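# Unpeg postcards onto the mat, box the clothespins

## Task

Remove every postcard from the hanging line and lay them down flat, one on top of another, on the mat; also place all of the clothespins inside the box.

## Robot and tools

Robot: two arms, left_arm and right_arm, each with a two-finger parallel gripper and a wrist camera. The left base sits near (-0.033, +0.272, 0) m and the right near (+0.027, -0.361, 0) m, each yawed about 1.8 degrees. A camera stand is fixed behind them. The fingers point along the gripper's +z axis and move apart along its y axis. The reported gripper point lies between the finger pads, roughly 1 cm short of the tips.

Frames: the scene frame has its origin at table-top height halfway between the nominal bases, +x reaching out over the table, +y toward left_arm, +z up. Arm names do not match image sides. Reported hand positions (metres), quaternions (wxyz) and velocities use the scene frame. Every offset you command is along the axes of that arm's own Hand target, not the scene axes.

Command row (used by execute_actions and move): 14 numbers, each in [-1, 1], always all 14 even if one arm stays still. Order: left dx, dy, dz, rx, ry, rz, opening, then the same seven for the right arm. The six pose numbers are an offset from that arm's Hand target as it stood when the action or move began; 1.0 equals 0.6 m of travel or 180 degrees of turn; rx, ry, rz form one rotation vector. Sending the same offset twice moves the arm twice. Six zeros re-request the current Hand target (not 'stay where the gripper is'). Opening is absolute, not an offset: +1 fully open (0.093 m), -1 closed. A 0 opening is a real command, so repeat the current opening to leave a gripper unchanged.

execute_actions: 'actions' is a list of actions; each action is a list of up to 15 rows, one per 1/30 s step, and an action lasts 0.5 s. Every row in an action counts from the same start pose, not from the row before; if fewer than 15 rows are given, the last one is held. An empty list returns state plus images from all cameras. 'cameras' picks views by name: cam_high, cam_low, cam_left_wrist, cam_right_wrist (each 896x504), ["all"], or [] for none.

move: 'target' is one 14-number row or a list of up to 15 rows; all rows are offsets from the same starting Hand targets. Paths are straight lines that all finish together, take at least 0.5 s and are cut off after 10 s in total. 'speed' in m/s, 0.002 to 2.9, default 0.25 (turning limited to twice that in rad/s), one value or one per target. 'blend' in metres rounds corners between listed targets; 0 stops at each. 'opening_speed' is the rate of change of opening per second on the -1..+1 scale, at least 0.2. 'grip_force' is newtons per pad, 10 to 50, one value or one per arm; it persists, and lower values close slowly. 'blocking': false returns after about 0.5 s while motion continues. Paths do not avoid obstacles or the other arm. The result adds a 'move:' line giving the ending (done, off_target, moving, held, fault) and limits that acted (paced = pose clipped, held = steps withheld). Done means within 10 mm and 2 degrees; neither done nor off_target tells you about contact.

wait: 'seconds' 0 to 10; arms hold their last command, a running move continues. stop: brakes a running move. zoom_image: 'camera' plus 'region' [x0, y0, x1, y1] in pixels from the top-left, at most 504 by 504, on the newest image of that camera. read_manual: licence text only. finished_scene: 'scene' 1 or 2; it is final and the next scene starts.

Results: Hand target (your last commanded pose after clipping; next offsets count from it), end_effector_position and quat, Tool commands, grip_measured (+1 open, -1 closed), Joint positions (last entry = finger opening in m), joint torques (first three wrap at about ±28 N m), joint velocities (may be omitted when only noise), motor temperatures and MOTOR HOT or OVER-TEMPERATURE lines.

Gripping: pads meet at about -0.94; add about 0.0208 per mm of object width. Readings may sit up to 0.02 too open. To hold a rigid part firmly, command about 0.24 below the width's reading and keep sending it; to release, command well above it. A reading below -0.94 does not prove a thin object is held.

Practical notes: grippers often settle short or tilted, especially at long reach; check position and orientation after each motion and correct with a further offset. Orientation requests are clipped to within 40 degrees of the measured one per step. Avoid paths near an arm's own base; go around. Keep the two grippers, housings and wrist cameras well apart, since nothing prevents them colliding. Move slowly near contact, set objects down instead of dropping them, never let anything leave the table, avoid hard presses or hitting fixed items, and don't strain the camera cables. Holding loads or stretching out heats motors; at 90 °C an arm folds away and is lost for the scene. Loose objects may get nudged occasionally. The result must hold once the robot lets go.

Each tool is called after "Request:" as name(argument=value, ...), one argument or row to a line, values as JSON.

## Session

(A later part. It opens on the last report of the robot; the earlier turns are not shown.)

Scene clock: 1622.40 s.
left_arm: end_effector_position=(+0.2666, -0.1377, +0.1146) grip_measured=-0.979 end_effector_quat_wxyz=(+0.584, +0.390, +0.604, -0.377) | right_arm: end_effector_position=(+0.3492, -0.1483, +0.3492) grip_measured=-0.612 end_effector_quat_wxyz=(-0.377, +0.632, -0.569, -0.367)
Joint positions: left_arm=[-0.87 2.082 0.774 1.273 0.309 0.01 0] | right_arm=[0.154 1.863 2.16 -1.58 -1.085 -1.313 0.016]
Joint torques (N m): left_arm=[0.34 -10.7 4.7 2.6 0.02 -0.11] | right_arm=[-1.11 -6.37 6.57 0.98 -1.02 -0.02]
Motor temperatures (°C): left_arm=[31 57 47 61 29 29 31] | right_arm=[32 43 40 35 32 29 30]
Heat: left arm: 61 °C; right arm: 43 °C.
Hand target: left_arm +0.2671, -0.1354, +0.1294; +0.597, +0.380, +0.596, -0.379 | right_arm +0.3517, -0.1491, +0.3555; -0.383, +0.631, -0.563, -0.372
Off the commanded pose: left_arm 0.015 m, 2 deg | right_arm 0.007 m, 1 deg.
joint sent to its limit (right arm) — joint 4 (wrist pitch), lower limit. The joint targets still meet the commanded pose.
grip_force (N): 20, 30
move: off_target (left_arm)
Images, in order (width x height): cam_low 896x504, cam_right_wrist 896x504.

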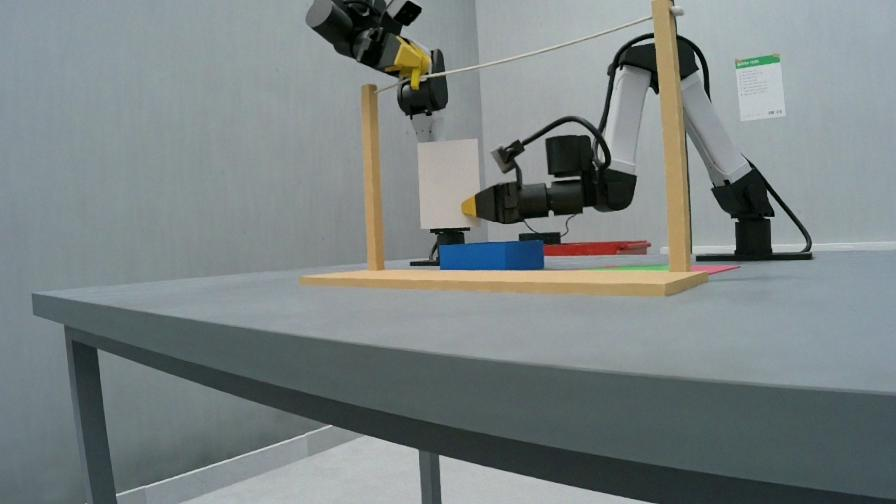

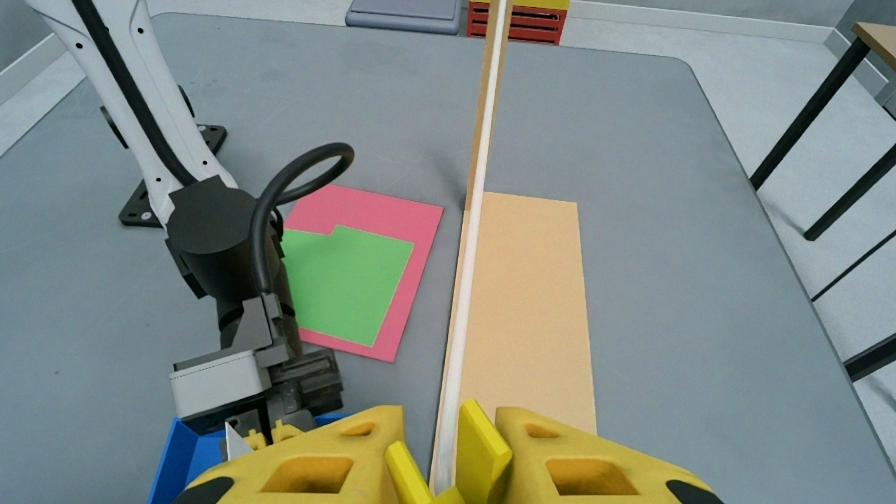

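Request:
move(
  target=[0,0,0,0,0,0,-1,0.03,0.0022,0.0143,0,0,0,-0.62],
  speed=0.05,
  cameras=[],
)

Request:
move(
  target=[0,0,0,0,0,0,-1,0,0,0,0,0,0,-0.7],
  opening_speed=0.3,
  cameras=["cam_right_wrist","cam_low"],
)

Request:
zoom_image(
  camera="cam_right_wrist",
  region=[340, 340, 560, 504],
)

Request:
zoom_image(
  camera="cam_low",
  region=[360, 30, 480, 120],
)

Scene clock: 1637.73 s.
left_arm: end_effector_position=(+0.2666, -0.1377, +0.1146) grip_measured=-0.979 end_effector_quat_wxyz=(+0.584, +0.390, +0.604, -0.377) | right_arm: end_effector_position=(+0.3542, -0.1472, +0.3263) grip_measured=-0.612 end_effector_quat_wxyz=(-0.363, +0.627, -0.577, -0.377)
Joint positions: left_arm=[-0.87 2.082 0.774 1.273 0.309 0.01 0] | right_arm=[0.154 1.863 2.064 -1.527 -1.087 -1.318 0.016]
Joint torques (N m): left_arm=[0.44 -10.73 4.78 2.48 0.01 -0.16] | right_arm=[-1.09 -9.35 3.89 1.17 -1 -0.18]
Motor temperatures (°C): left_arm=[31 59 46 63 29 29 31] | right_arm=[32 43 41 34 32 29 30]
Heat: left arm: 63 °C; right arm: 43 °C.
Hand target: left_arm +0.2671, -0.1354, +0.1294; +0.597, +0.380, +0.596, -0.379 | right_arm +0.3517, -0.1491, +0.3355; -0.383, +0.631, -0.563, -0.372
Off the commanded pose: left_arm 0.015 m, 2 deg | right_arm 0.010 m, 3 deg.
grip_force (N): 20, 30
move: off_target (left_arm, right_arm)
No camera images: "cameras" was empty.

Scene clock: 1638.37 s.
left_arm: end_effector_position=(+0.2666, -0.1377, +0.1146) grip_measured=-0.979 end_effector_quat_wxyz=(+0.584, +0.390, +0.604, -0.377) | right_arm: end_effector_position=(+0.3544, -0.1472, +0.3264) grip_measured=-0.658 end_effector_quat_wxyz=(-0.364, +0.627, -0.576, -0.377)
Joint positions: left_arm=[-0.87 2.082 0.774 1.273 0.309 0.01 0] | right_arm=[0.154 1.863 2.064 -1.525 -1.087 -1.318 0.014]
Joint torques (N m): left_arm=[0.27 -11.02 4.9 2.61 0.02 -0.05] | right_arm=[-1.09 -9.37 3.84 1.17 -0.99 -0.17]
Motor temperatures (°C): left_arm=[31 59 46 63 29 29 31] | right_arm=[32 43 40 34 32 29 30]
Heat: left arm: 63 °C; right arm: 43 °C.
Hand target: left_arm +0.2671, -0.1354, +0.1294; +0.597, +0.380, +0.596, -0.379 | right_arm +0.3517, -0.1491, +0.3355; -0.383, +0.631, -0.563, -0.372
Off the commanded pose: left_arm 0.015 m, 2 deg | right_arm 0.010 m, 3 deg.
grip_force (N): 20, 30
move: off_target (left_arm, right_arm)
Images, in order (width x height): cam_low 896x504, cam_right_wrist 896x504.

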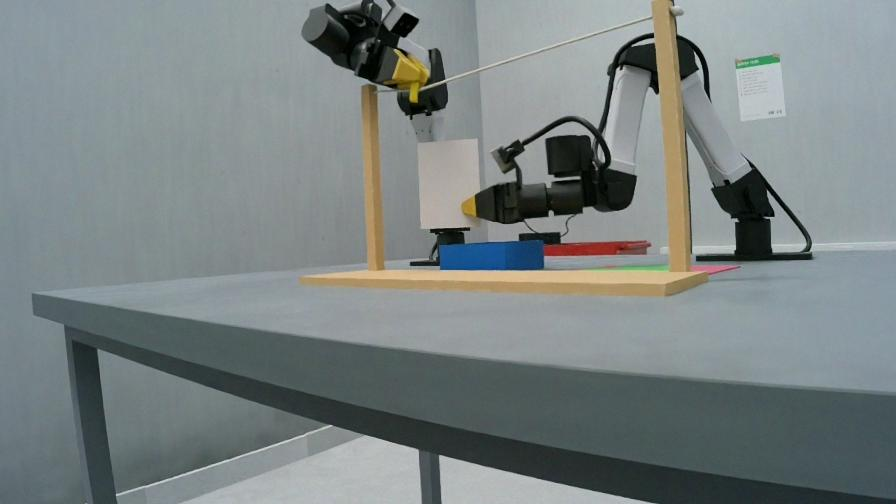

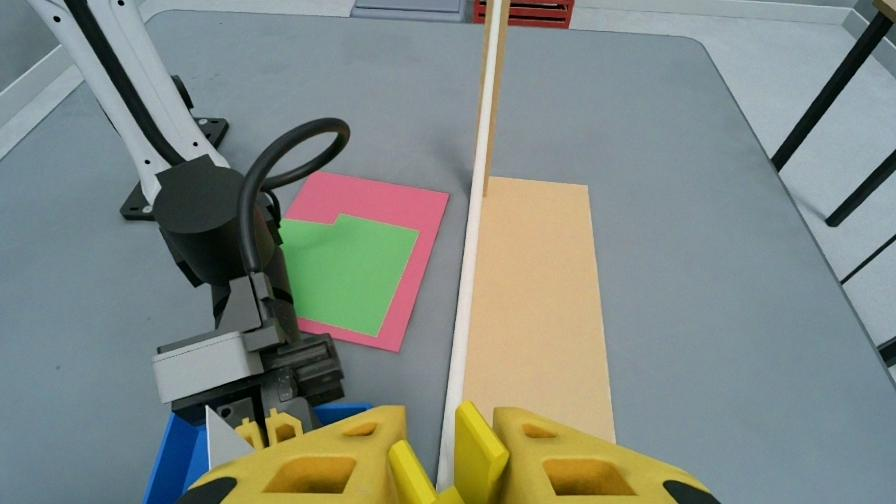

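Scaled by 2.291.

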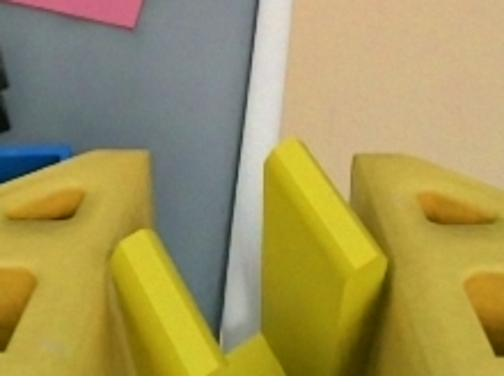

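Scaled by 4.200.

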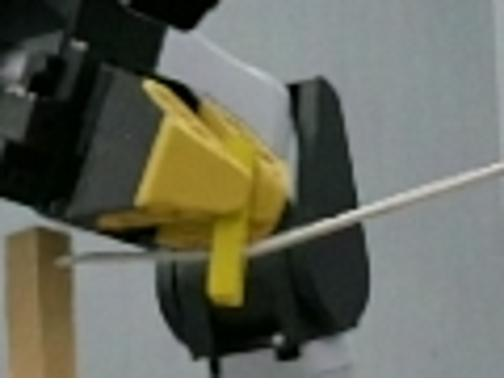

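Request:
move(
  target=[
    [-0.1177,0.0343,-0.141,0,0,0,-1,0,0,0,0,0,0,-0.1],
    [-0.101,0.1208,-0.5237,-0.1306,0.1306,-0.4875,-1,0,0,0,0,0,0,-0.1],
  ],
  speed=[0.15,0.2],
  blend=0.03,
  opening_speed=0.5,
  cameras=["cam_high","cam_left_wrist","cam_right_wrist"],
)

Request:
zoom_image(
  camera="cam_right_wrist",
  region=[300, 300, 604, 504],
)

Scene clock: 1763.07 s.
left_arm: end_effector_position=(+0.1963, +0.1789, +0.1821) grip_measured=-0.979 end_effector_quat_wxyz=(+0.101, -0.196, +0.847, -0.484) | right_arm: end_effector_position=(+0.3549, -0.1478, +0.3264) grip_measured=-0.101 end_effector_quat_wxyz=(-0.364, +0.627, -0.577, -0.376)
Joint positions: left_arm=[0.192 1.084 0.809 -0.958 0.999 -0.416 0] | right_arm=[0.152 1.863 2.064 -1.524 -1.087 -1.318 0.04]
Joint torques (N m): left_arm=[0.65 -1.89 9.85 1.04 0.72 0.21] | right_arm=[-0.91 -9.36 3.85 1.16 -0.99 -0.17]
Motor temperatures (°C): left_arm=[31 59 44 65 29 29 31] | right_arm=[32 49 36 34 32 29 30]
Heat: left arm: 65 °C; right arm: 49 °C.
Hand target: left_arm +0.1994, +0.1798, +0.1901; +0.109, -0.188, +0.846, -0.488 | right_arm +0.3517, -0.1491, +0.3355; -0.383, +0.631, -0.563, -0.372
Off the commanded pose: left_arm 0.009 m, 1 deg | right_arm 0.010 m, 3 deg.
grip_force (N): 20, 30
move: off_target (right_arm); blend cut to 0 m at target 1
Images, in order (width x height): cam_high 896x504, cam_left_wrist 896x504, cam_right_wrist 896x504.

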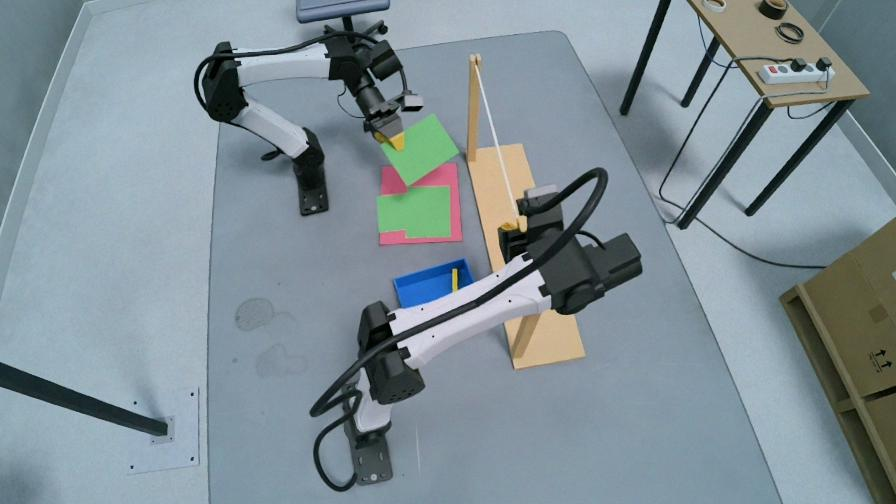

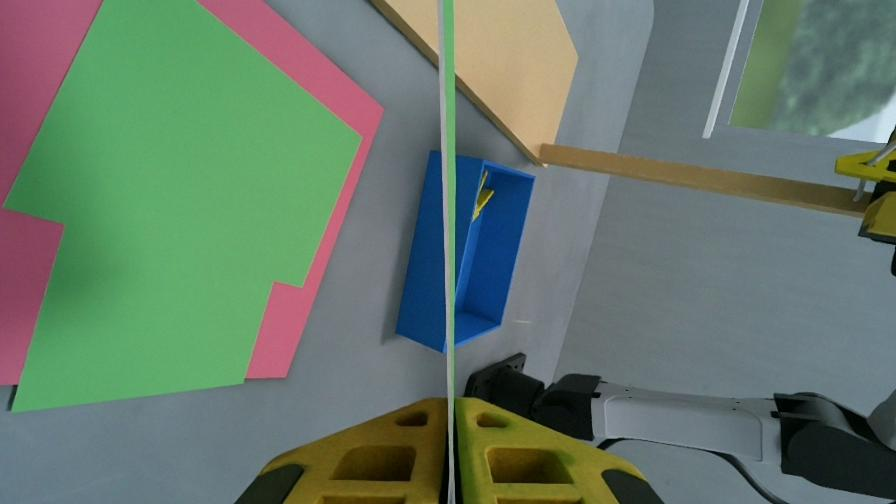

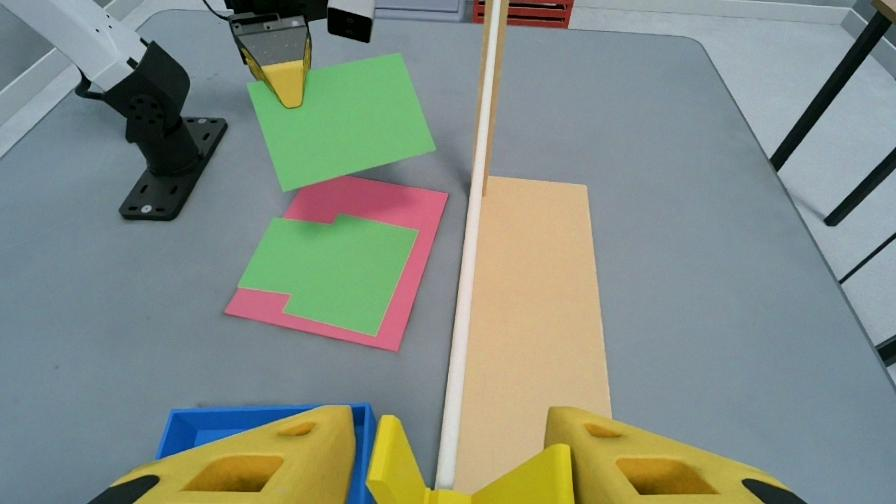

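Scaled by 1.658.

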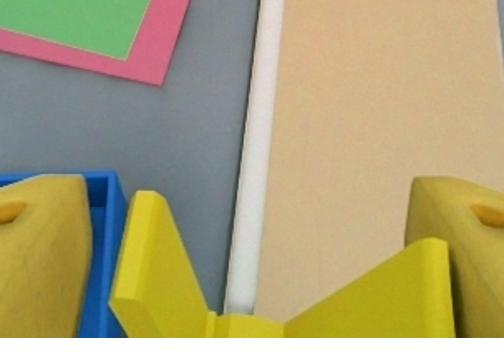

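Request:
move(
  target=[0.0013,0.1588,0.0752,0,0.1203,0.0695,-1,-0.001,-0.009,-0.001,0.035,0.0025,0.0167,-0.1],
  speed=0.1,
  cameras=["cam_high","cam_left_wrist","cam_right_wrist"],
)

Request:
zoom_image(
  camera="cam_high",
  region=[350, 80, 530, 260],
)

Scene clock: 1783.60 s.
left_arm: end_effector_position=(+0.1917, +0.1854, +0.0845) grip_measured=-0.979 end_effector_quat_wxyz=(-0.003, -0.010, +0.864, -0.503) | right_arm: end_effector_position=(+0.3609, -0.1489, +0.3299) grip_measured=-0.101 end_effector_quat_wxyz=(-0.393, +0.590, -0.608, -0.357)
Joint positions: left_arm=[0.229 1.695 0.865 -1.16 1 0.47 0] | right_arm=[0.152 1.732 1.878 -1.245 -1.059 -1.074 0.04]
Joint torques (N m): left_arm=[0.32 -4.31 7.2 -0.41 0.53 0.27] | right_arm=[-0.09 -8.73 4.34 1.63 -0.67 -0.01]
Motor temperatures (°C): left_arm=[31 51 46 56 29 29 31] | right_arm=[32 49 36 34 32 29 30]
Heat: left arm: 56 °C; right arm: 49 °C.
Hand target: left_arm +0.1953, +0.1874, +0.0851; +0.001, +0.000, +0.866, -0.500 | right_arm +0.3571, -0.1490, +0.3366; -0.405, +0.595, -0.600, -0.348
Off the commanded pose: left_arm 0.004 m, 1 deg | right_arm 0.008 m, 2 deg.
grip_force (N): 20, 30
move: done
Images, in order (width x height): cam_high 896x504, cam_left_wrist 896x504, cam_right_wrist 896x504.

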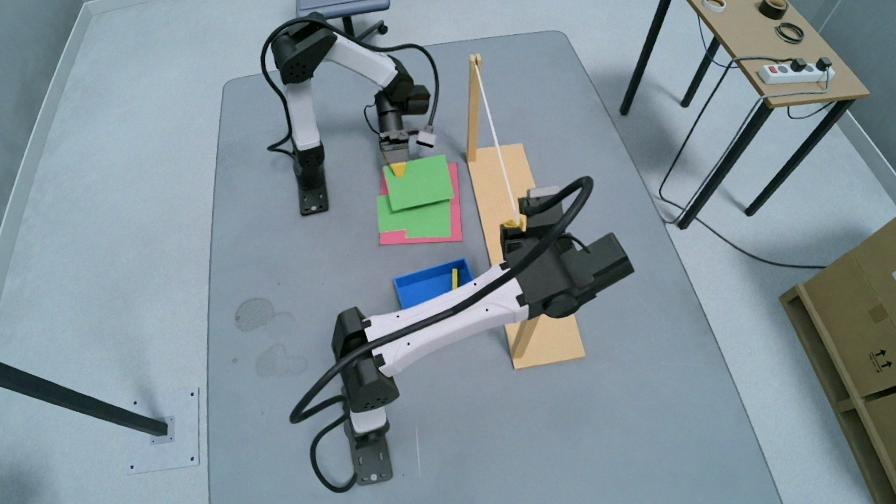

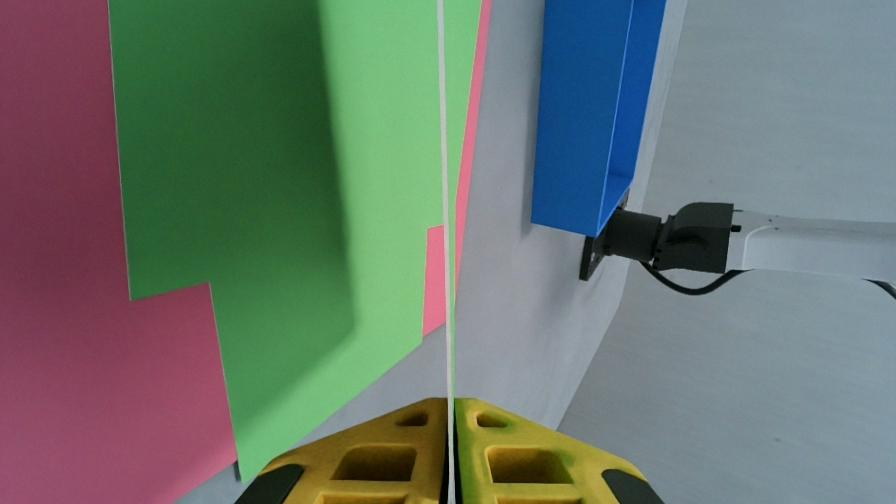

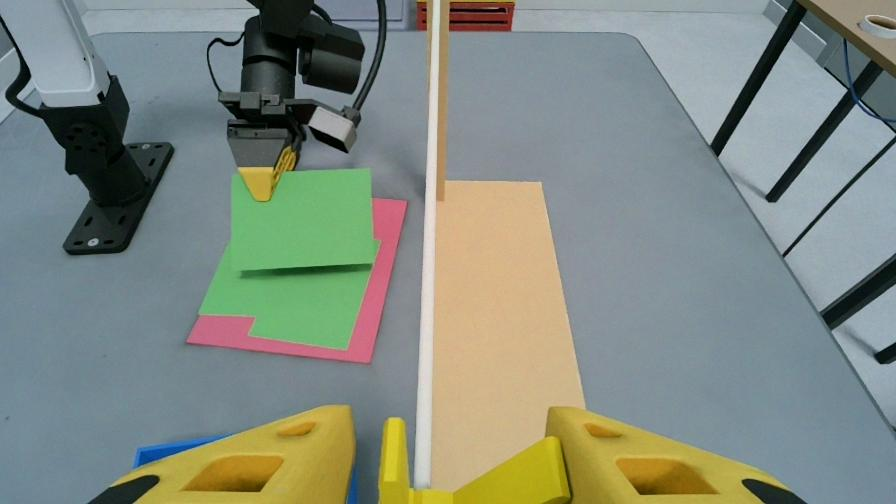

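Scaled by 2.800.

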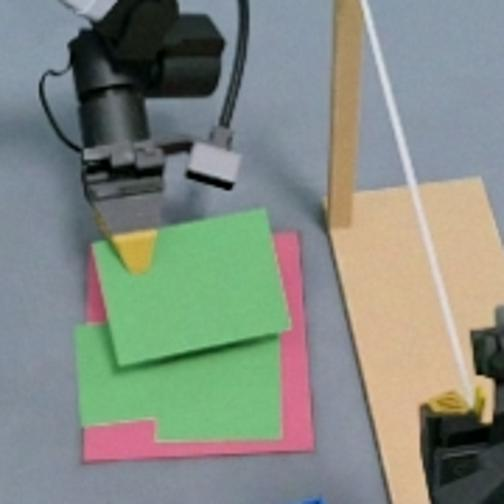

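Request:
move(
  target=[-0.0078,0.0557,0.0272,0,0,0,-1,0,-0.006,0,0,0,0,-0.15],
  speed=0.06,
  cameras=["cam_high","cam_left_wrist","cam_right_wrist"],
)

Request:
zoom_image(
  camera="cam_high",
  region=[350, 80, 530, 260],
)

Scene clock: 1807.00 s.
left_arm: end_effector_position=(+0.2008, +0.1882, +0.0520) grip_measured=-0.979 end_effector_quat_wxyz=(-0.003, -0.006, +0.865, -0.502) | right_arm: end_effector_position=(+0.3609, -0.1489, +0.3299) grip_measured=-0.149 end_effector_quat_wxyz=(-0.393, +0.590, -0.608, -0.357)
Joint positions: left_arm=[0.229 1.813 0.85 -1.031 0.996 0.48 0] | right_arm=[0.152 1.732 1.878 -1.245 -1.059 -1.073 0.038]
Joint torques (N m): left_arm=[0.72 -5.05 4.12 -0.34 0.59 0.27] | right_arm=[-0.34 -7.61 5.76 1.56 -0.68 -0.05]
Motor temperatures (°C): left_arm=[31 48 46 51 29 29 31] | right_arm=[32 48 36 35 32 29 30]
Heat: left arm: 51 °C; right arm: 48 °C.
Hand target: left_arm +0.2000, +0.1900, +0.0479; +0.001, +0.000, +0.866, -0.500 | right_arm +0.3606, -0.1492, +0.3368; -0.405, +0.595, -0.600, -0.348
Off the commanded pose: left_arm 0.004 m, 1 deg | right_arm 0.007 m, 2 deg.
grip_force (N): 20, 30
move: done
Images, in order (width x height): cam_high 896x504, cam_left_wrist 896x504, cam_right_wrist 896x504.

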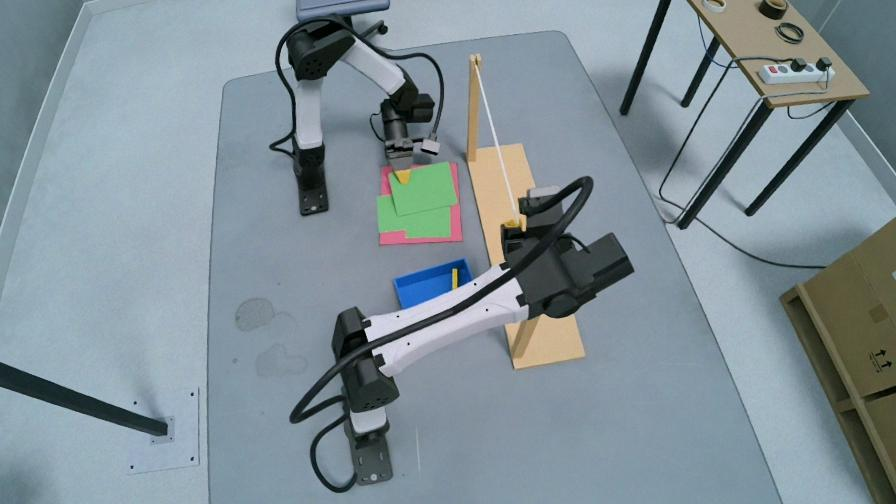

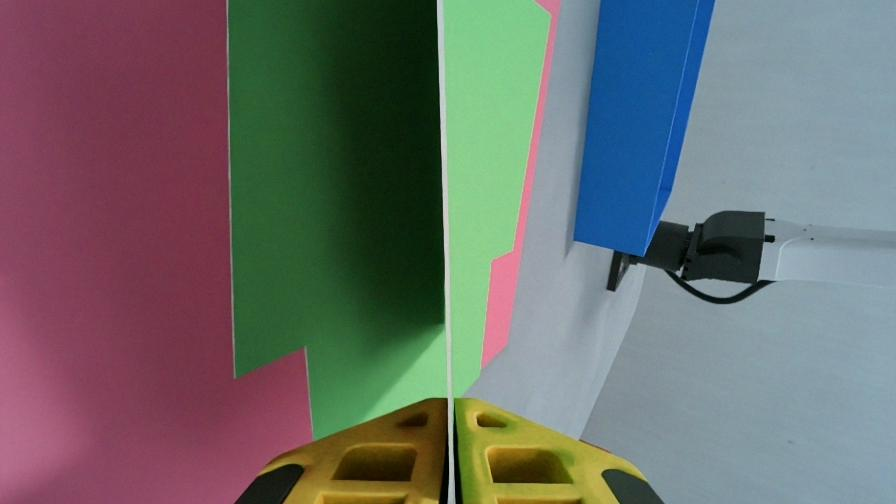

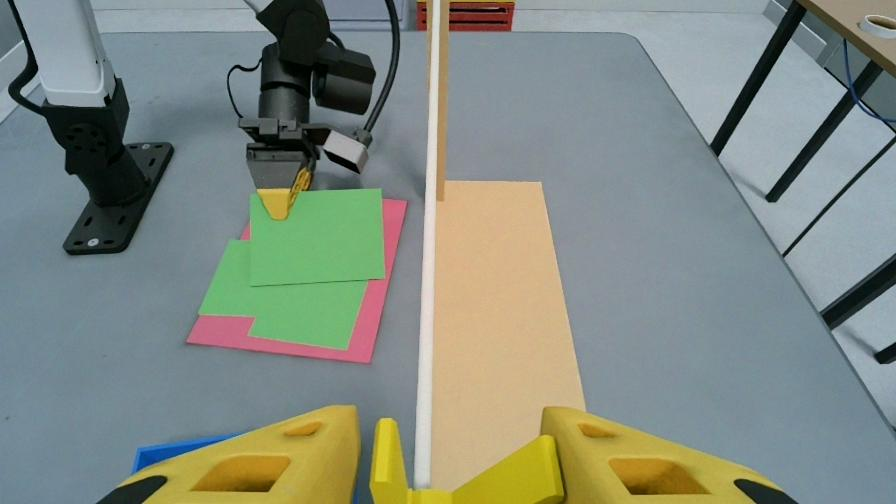

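Scaled by 2.800.

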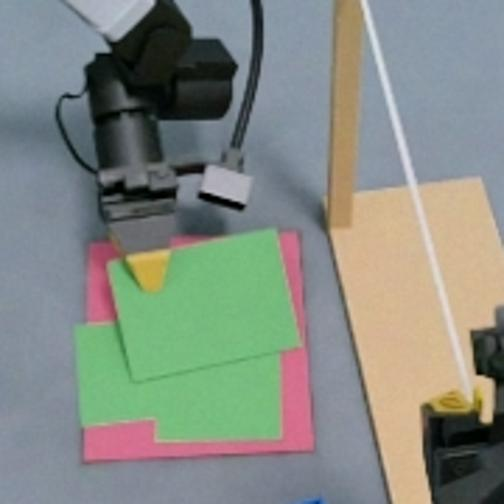

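Request:
move(
  target=[
    [0.015,-0.0405,0.0035,0,0,0,-1,0,0,0,0,0,0,-0.15],
    [0.015,0.012,0.0223,0.044,0,0,-1,0,0,0,0,0,0,-0.15],
  ],
  speed=0.06,
  cameras=["cam_high","cam_left_wrist"],
)

Request:
zoom_image(
  camera="cam_high",
  region=[350, 80, 530, 260],
)

Scene clock: 1833.43 s.
left_arm: end_effector_position=(+0.1900, +0.1799, +0.0384) grip_measured=-0.979 end_effector_quat_wxyz=(-0.004, -0.007, +0.828, -0.561) | right_arm: end_effector_position=(+0.3609, -0.1489, +0.3299) grip_measured=-0.149 end_effector_quat_wxyz=(-0.393, +0.590, -0.608, -0.357)
Joint positions: left_arm=[0.249 1.947 0.808 -1.036 1.104 0.642 0] | right_arm=[0.152 1.732 1.878 -1.245 -1.059 -1.073 0.038]
Joint torques (N m): left_arm=[0.76 -5.07 4.16 -0.61 0.54 0.24] | right_arm=[-0.34 -7.6 5.74 1.56 -0.68 -0.06]
Heat: left arm: 47 °C; right arm: 47 °C.
Hand target: left_arm +0.1910, +0.1820, +0.0350; +0.001, +0.000, +0.830, -0.558 | right_arm +0.3606, -0.1492, +0.3368; -0.405, +0.595, -0.600, -0.348
Off the commanded pose: left_arm 0.004 m, 1 deg | right_arm 0.007 m, 2 deg.
grip_force (N): 20, 30
move: done
Images, in order (width x height): cam_high 896x504, cam_left_wrist 896x504.

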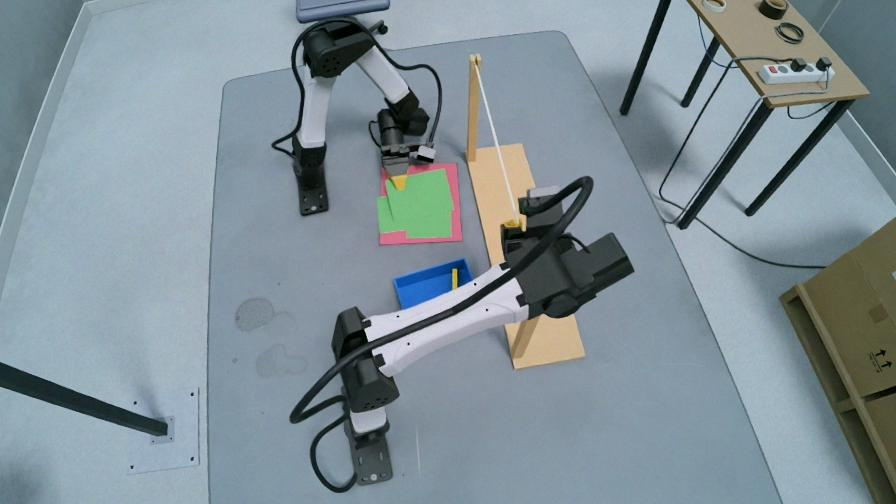

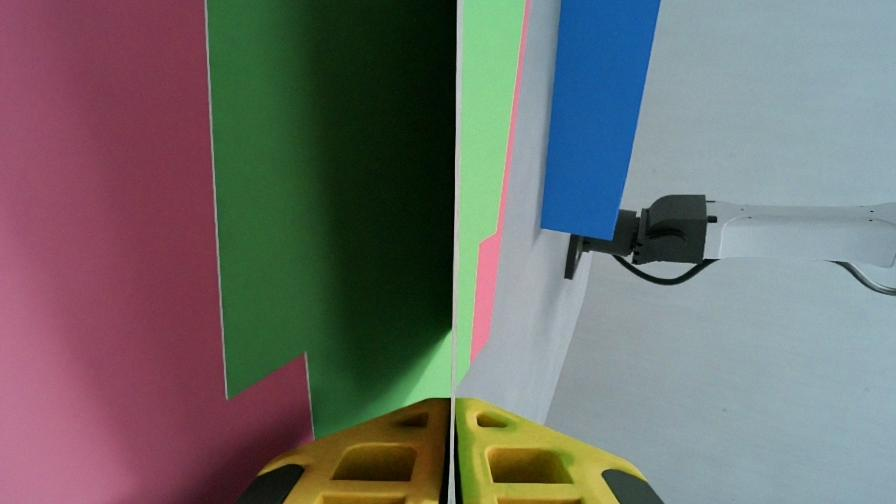

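Scaled by 2.800.

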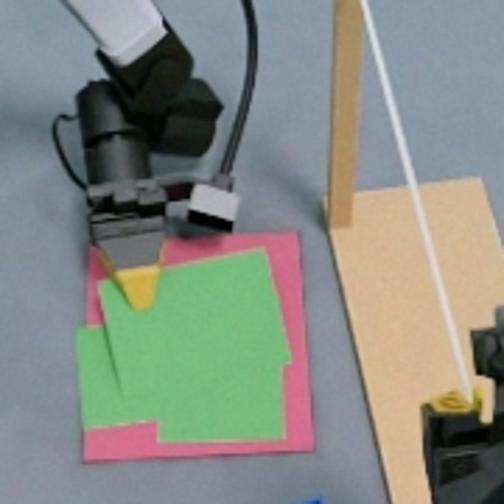

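Request:
move(
  target=[0,0.0136,0.0019,0,0,0,-1,0,0,0,0,0,0,-0.15],
  speed=0.05,
  cameras=[],
)

Request:
move(
  target=[0,0,0,0,0,0,-0.72,0,0,0,0,0,0,-0.15],
  opening_speed=0.2,
  cameras=["cam_high","cam_left_wrist"],
)

Request:
zoom_image(
  camera="cam_high",
  region=[350, 80, 530, 260],
)

Scene clock: 1845.00 s.
left_arm: end_effector_position=(+0.1899, +0.1801, +0.0360) grip_measured=-0.979 end_effector_quat_wxyz=(-0.005, -0.015, +0.821, -0.571) | right_arm: end_effector_position=(+0.3609, -0.1489, +0.3299) grip_measured=-0.149 end_effector_quat_wxyz=(-0.393, +0.590, -0.608, -0.357)
Joint positions: left_arm=[0.258 1.977 0.808 -1.04 1.122 0.663 0] | right_arm=[0.152 1.732 1.878 -1.245 -1.059 -1.073 0.038]
Joint torques (N m): left_arm=[0.65 -4.78 4.05 -0.45 0.3 0.19] | right_arm=[-0.34 -7.6 5.75 1.56 -0.68 -0.05]
Heat: left arm: 47 °C; right arm: 46 °C.
Hand target: left_arm +0.1911, +0.1840, +0.0270; +0.001, +0.000, +0.830, -0.558 | right_arm +0.3606, -0.1492, +0.3368; -0.405, +0.595, -0.600, -0.348
Off the commanded pose: left_arm 0.010 m, 3 deg | right_arm 0.007 m, 2 deg.
grip_force (N): 20, 30
move: off_target (left_arm)
No camera images: "cameras" was empty.

Scene clock: 1846.60 s.
left_arm: end_effector_position=(+0.1892, +0.1817, +0.0307) grip_measured=-0.722 end_effector_quat_wxyz=(-0.005, -0.007, +0.827, -0.562) | right_arm: end_effector_position=(+0.3609, -0.1489, +0.3299) grip_measured=-0.149 end_effector_quat_wxyz=(-0.393, +0.590, -0.608, -0.357)
Joint positions: left_arm=[0.258 1.982 0.808 -1.022 1.099 0.663 0.011] | right_arm=[0.152 1.732 1.878 -1.245 -1.059 -1.073 0.038]
Joint torques (N m): left_arm=[0.8 -5.39 4.23 -0.63 0.59 0.15] | right_arm=[-0.34 -7.6 5.74 1.56 -0.68 -0.05]
Heat: left arm: 47 °C; right arm: 46 °C.
Hand target: left_arm +0.1911, +0.1840, +0.0271; +0.001, +0.000, +0.830, -0.558 | right_arm +0.3606, -0.1492, +0.3368; -0.405, +0.595, -0.600, -0.348
Off the commanded pose: left_arm 0.005 m, 1 deg | right_arm 0.007 m, 2 deg.
grip_force (N): 20, 30
move: done
Images, in order (width x height): cam_high 896x504, cam_left_wrist 896x504.

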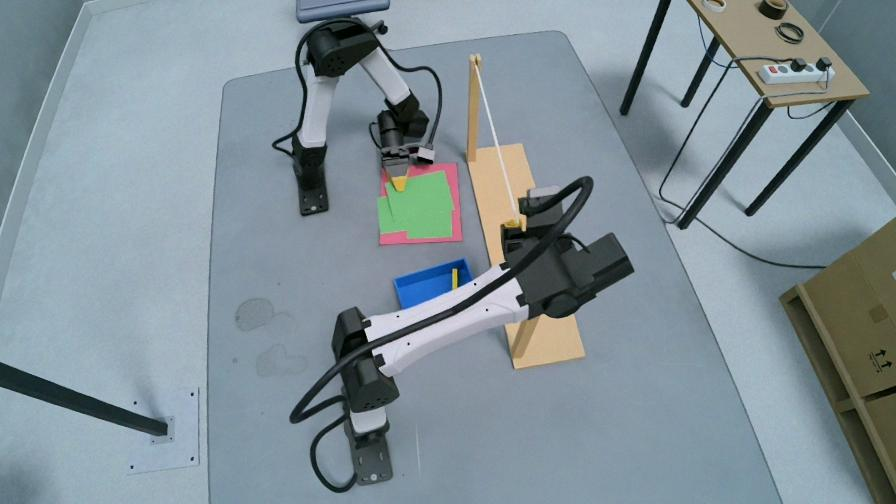

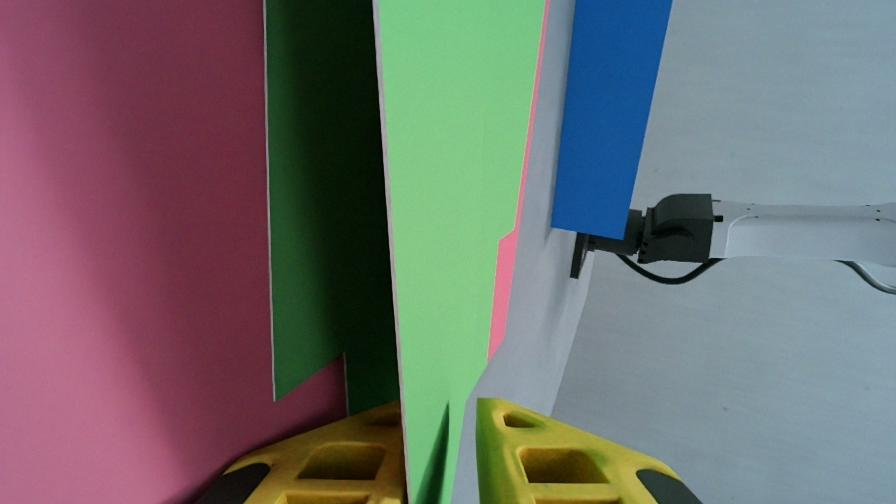

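Scaled by 2.800.

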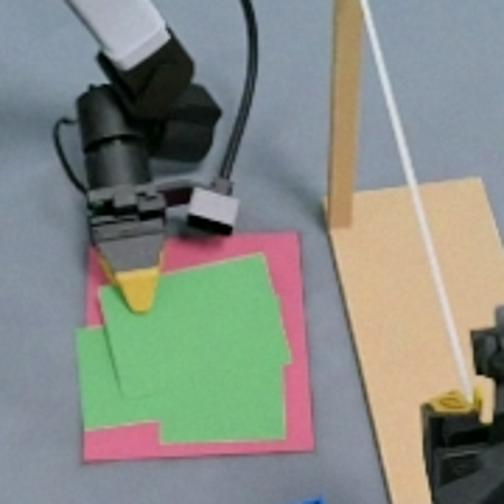

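Request:
move(
  target=[
    [0,0.0219,-0.0541,0,0,0,-0.72,0,0,0,0,0,0,-0.15],
    [0,-0.0427,-0.1612,0,0,0,-0.72,0,0,0,0,0,0,-0.15],
  ],
  speed=[0.08,0.12],
  blend=0.01,
  cameras=["cam_high","cam_right_wrist"],
)

Request:
zoom_image(
  camera="cam_high",
  region=[350, 80, 530, 260],
)

Scene clock: 1859.53 s.
left_arm: end_effector_position=(+0.1893, +0.2610, +0.0826) grip_measured=-0.722 end_effector_quat_wxyz=(-0.011, -0.016, +0.825, -0.565) | right_arm: end_effector_position=(+0.3609, -0.1489, +0.3299) grip_measured=-0.149 end_effector_quat_wxyz=(-0.393, +0.590, -0.608, -0.357)
Joint positions: left_arm=[0.549 2.025 1.073 -1.576 0.894 1.028 0.011] | right_arm=[0.152 1.732 1.878 -1.245 -1.059 -1.073 0.038]
Joint torques (N m): left_arm=[0.36 -8.34 5.44 -1.5 0.4 0.3] | right_arm=[-0.34 -7.6 5.75 1.56 -0.68 -0.05]
Motor temperatures (°C): left_arm=[31 46 44 46 29 29 31] | right_arm=[31 46 37 35 32 29 30]
Heat: left arm: 46 °C; right arm: 46 °C.
Hand target: left_arm +0.1909, +0.2640, +0.0872; +0.001, +0.000, +0.830, -0.558 | right_arm +0.3606, -0.1492, +0.3368; -0.405, +0.595, -0.600, -0.348
Off the commanded pose: left_arm 0.006 m, 3 deg | right_arm 0.007 m, 2 deg.
joint sent to its limit (left arm) — joint 4 (wrist pitch), lower limit. The joint targets still meet the commanded pose.
grip_force (N): 20, 30
move: off_target (left_arm)
Images, in order (width x height): cam_high 896x504, cam_right_wrist 896x504.

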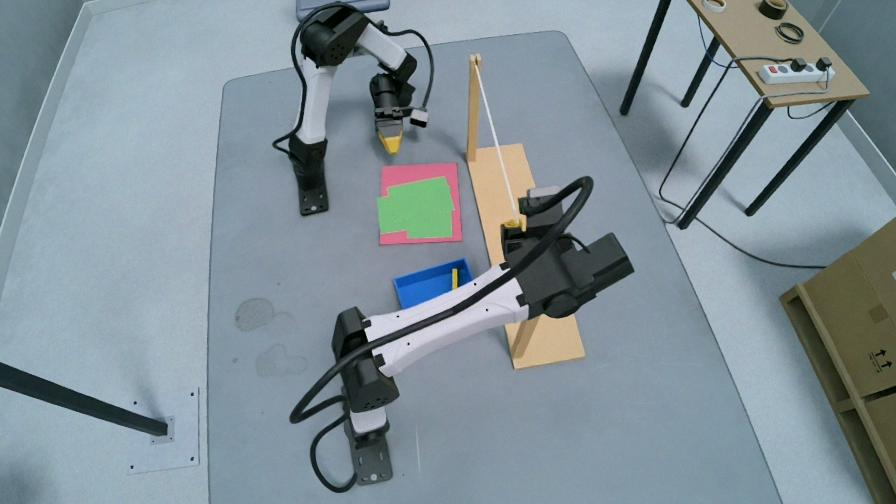

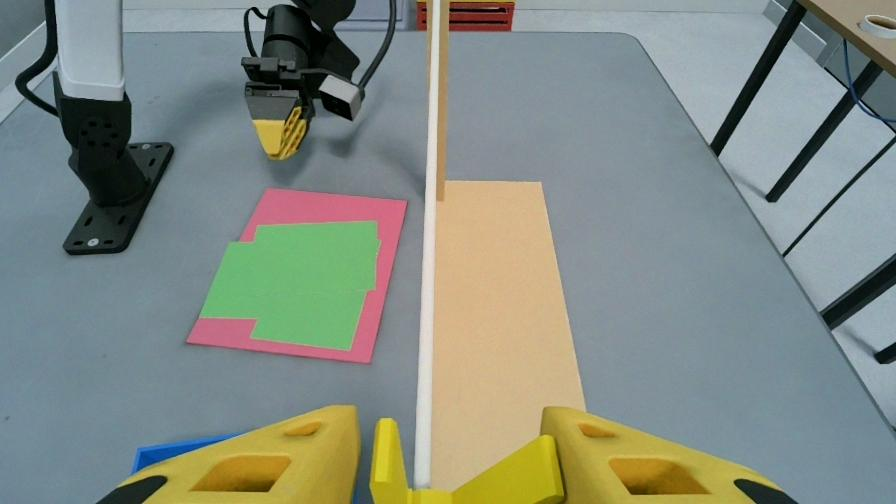

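Scaled by 2.800.

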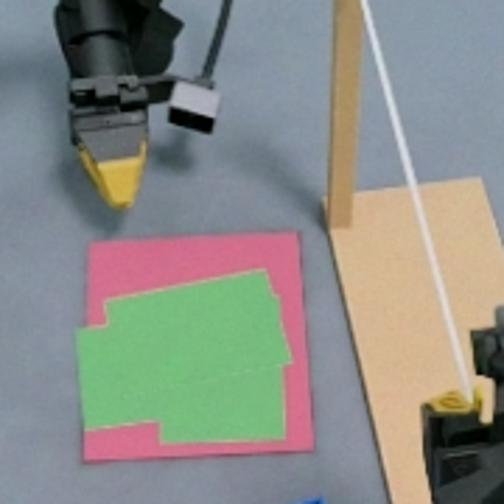

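Request:
move(
  target=[
    [0.1015,-0.0599,0.0908,-0.2976,0.0292,0.2884,-1,0,-0.009,0,0,0,0,-0.15],
    [0.0948,-0.0097,0.211,-0.2976,0.0292,0.2884,-1,0,-0.009,0,0,0,0,-0.15],
  ],
  speed=[0.2,0.12],
  cameras=["cam_left_wrist","cam_right_wrist"],
)

Scene clock: 1895.70 s.
left_arm: end_effector_position=(+0.1341, +0.1437, +0.0481) grip_measured=-0.980 end_effector_quat_wxyz=(+0.201, +0.378, +0.899, -0.086) | right_arm: end_effector_position=(+0.3613, -0.1488, +0.3324) grip_measured=-0.149 end_effector_quat_wxyz=(-0.396, +0.591, -0.607, -0.355)
Joint positions: left_arm=[-0.611 0.938 0.462 -0.663 0.094 0.197 0] | right_arm=[0.152 1.732 1.887 -1.245 -1.059 -1.073 0.038]
Joint torques (N m): left_arm=[0.23 -0.65 7.2 1.55 0.13 -0.23] | right_arm=[-0.7 -5.78 7.35 1.45 -0.7 -0.12]
Heat: left arm: 48 °C; right arm: 46 °C.
Hand target: left_arm +0.1342, +0.1444, +0.0449; +0.200, +0.373, +0.902, -0.082 | right_arm +0.3660, -0.1494, +0.3371; -0.405, +0.595, -0.600, -0.348
Off the commanded pose: left_arm 0.003 m, 1 deg | right_arm 0.007 m, 2 deg.
grip_force (N): 20, 30
move: done
Images, in order (width x height): cam_left_wrist 896x504, cam_right_wrist 896x504.

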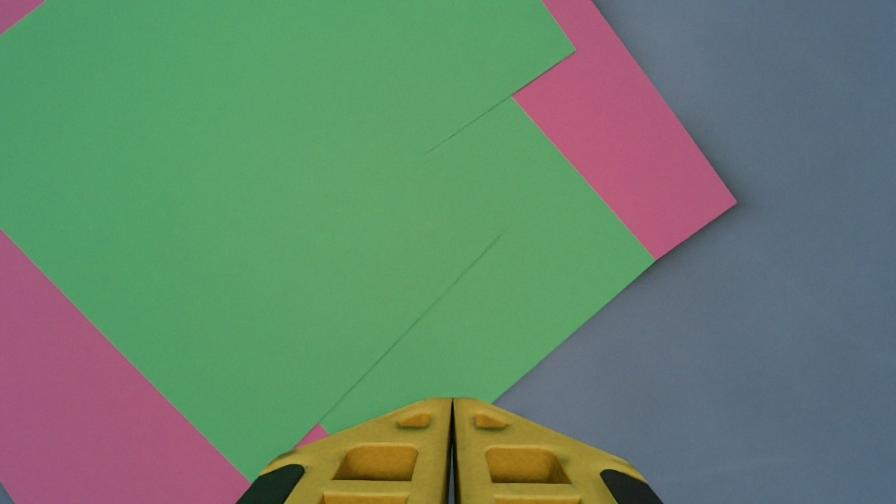

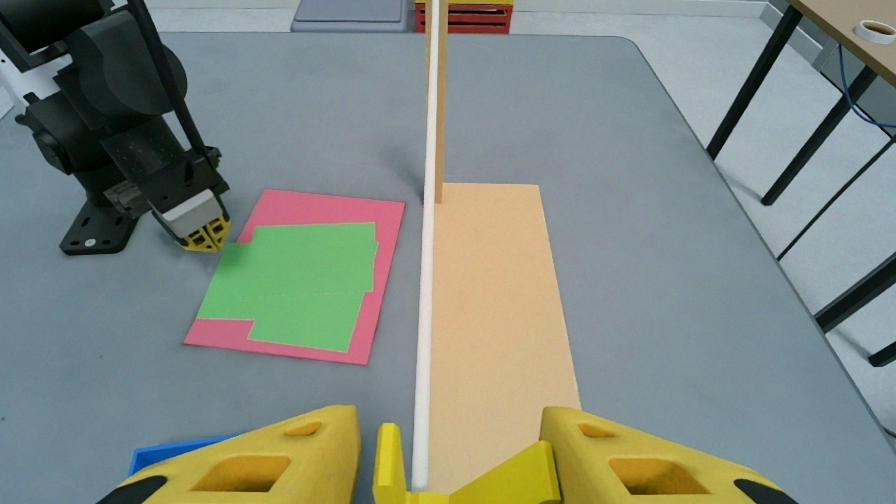

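Request:
move(
  target=[
    [0.0288,0,0.0618,0,0,0,-1,0,0,0,0,0,0,-0.3],
    [0.0417,0.0377,0.0558,0,0,0,-1,0,0,0,0,0,0,-0.3],
  ],
  speed=[0.05,0.04],
  opening_speed=0.3,
  cameras=["cam_left_wrist","cam_right_wrist"],
)

Scene clock: 1917.60 s.
left_arm: end_effector_position=(+0.1552, +0.1594, +0.0147) grip_measured=-0.980 end_effector_quat_wxyz=(+0.227, +0.368, +0.898, -0.087) | right_arm: end_effector_position=(+0.3613, -0.1488, +0.3324) grip_measured=-0.297 end_effector_quat_wxyz=(-0.396, +0.591, -0.607, -0.355)
Joint positions: left_arm=[-0.451 1.024 0.334 -0.414 0.156 0.322 0] | right_arm=[0.152 1.732 1.887 -1.245 -1.059 -1.073 0.031]
Joint torques (N m): left_arm=[0.92 -0.55 5.91 1.2 0.22 0.16] | right_arm=[-0.7 -5.78 7.35 1.45 -0.7 -0.12]
Heat: left arm: 47 °C; right arm: 45 °C.
Hand target: left_arm +0.1442, +0.1665, +0.0039; +0.200, +0.373, +0.902, -0.082 | right_arm +0.3660, -0.1494, +0.3371; -0.405, +0.595, -0.600, -0.348
Off the commanded pose: left_arm 0.017 m, 3 deg | right_arm 0.007 m, 2 deg.
grip_force (N): 20, 30
move: off_target (left_arm)
Images, in order (width x height): cam_left_wrist 896x504, cam_right_wrist 896x504.

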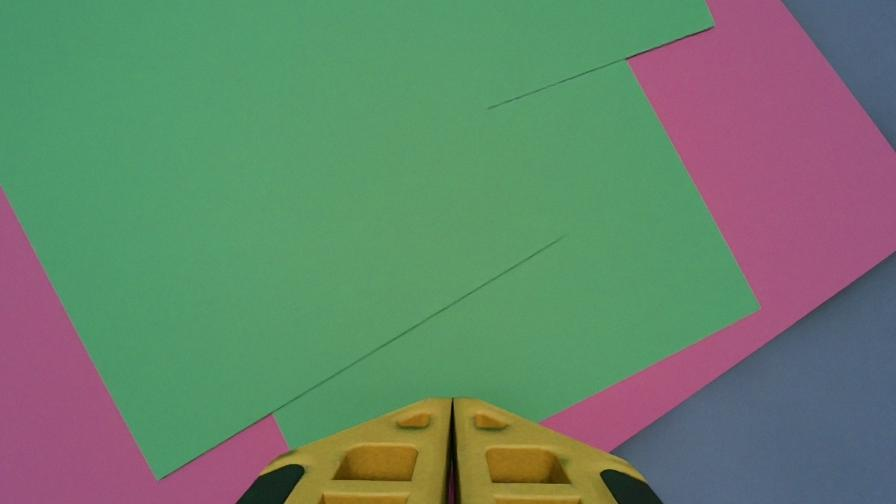

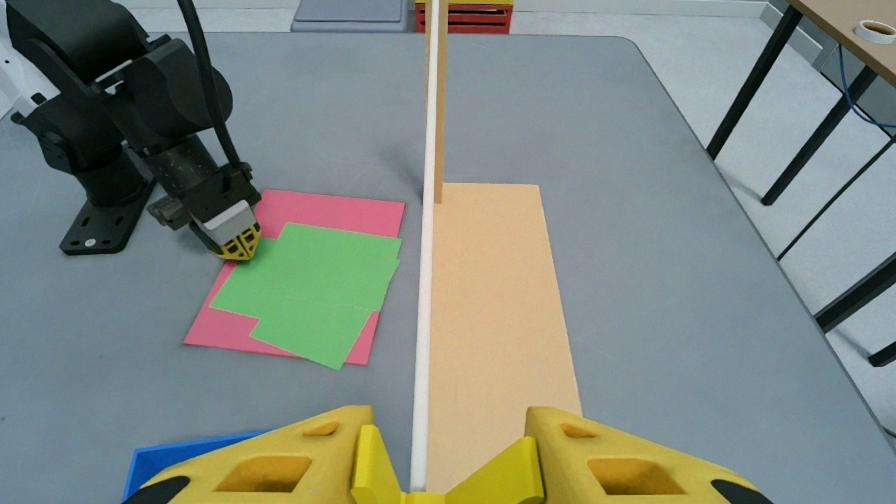

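Request:
zoom_image(
  camera="cam_right_wrist",
  region=[160, 180, 440, 380],
)

Request:
wait(
  seconds=0,
  cameras=["cam_high"],
)

Request:
zoom_image(
  camera="cam_high",
  region=[350, 80, 530, 260],
)

Scaled by 1.800.

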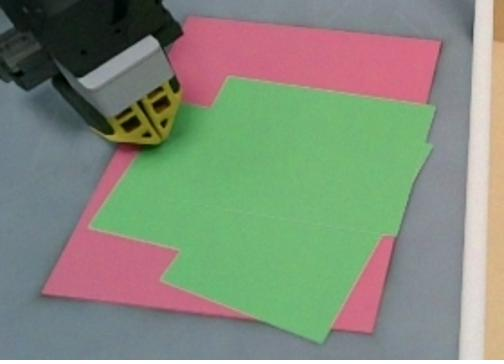

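Scene clock: 1928.20 s.
left_arm: end_effector_position=(+0.1552, +0.1593, +0.0147) grip_measured=-0.980 end_effector_quat_wxyz=(+0.227, +0.369, +0.897, -0.087) | right_arm: end_effector_position=(+0.3613, -0.1488, +0.3324) grip_measured=-0.297 end_effector_quat_wxyz=(-0.396, +0.591, -0.607, -0.355)
Joint positions: left_arm=[-0.451 1.024 0.334 -0.414 0.156 0.323 0] | right_arm=[0.152 1.732 1.887 -1.245 -1.059 -1.073 0.031]
Joint torques (N m): left_arm=[0.77 -0.64 5.85 1.16 0.21 0.19] | right_arm=[-0.7 -5.78 7.35 1.44 -0.7 -0.12]
Heat: left arm: 47 °C; right arm: 45 °C.
Hand target: left_arm +0.1441, +0.1665, +0.0039; +0.200, +0.373, +0.902, -0.082 | right_arm +0.3660, -0.1494, +0.3371; -0.405, +0.595, -0.600, -0.348
Tool commands: left_gripper/opening=-1.0 right_gripper/opening=-0.3
Off the commanded pose: left_arm 0.017 m, 3 deg | right_arm 0.007 m, 2 deg.
grip_force (N): 20, 30
Images, in order (width x height): cam_high 896x504.

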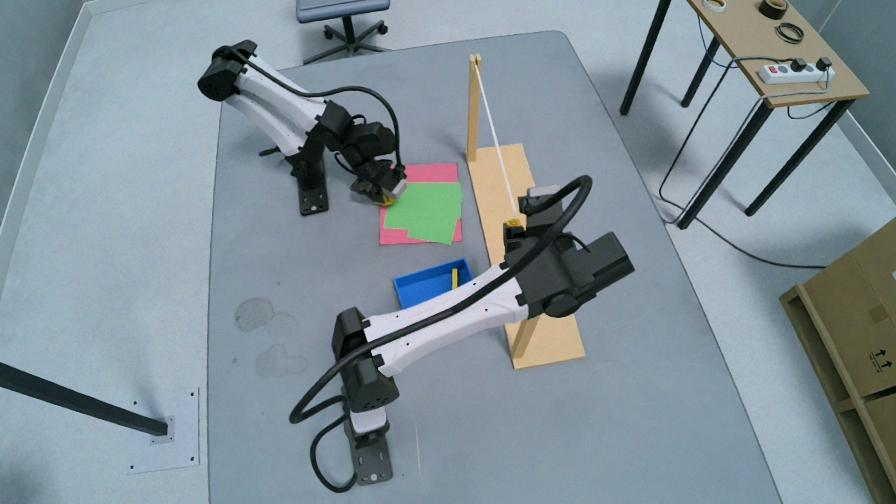

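Scaled by 2.800.

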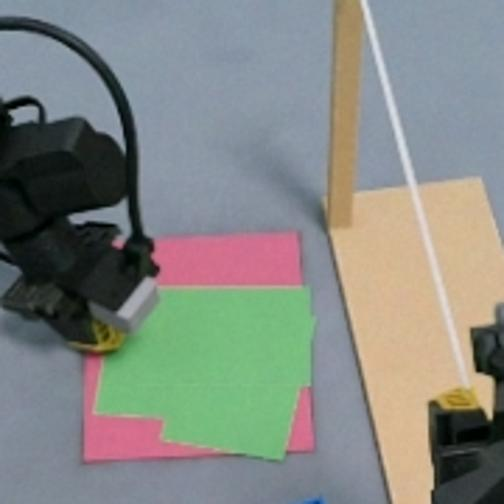

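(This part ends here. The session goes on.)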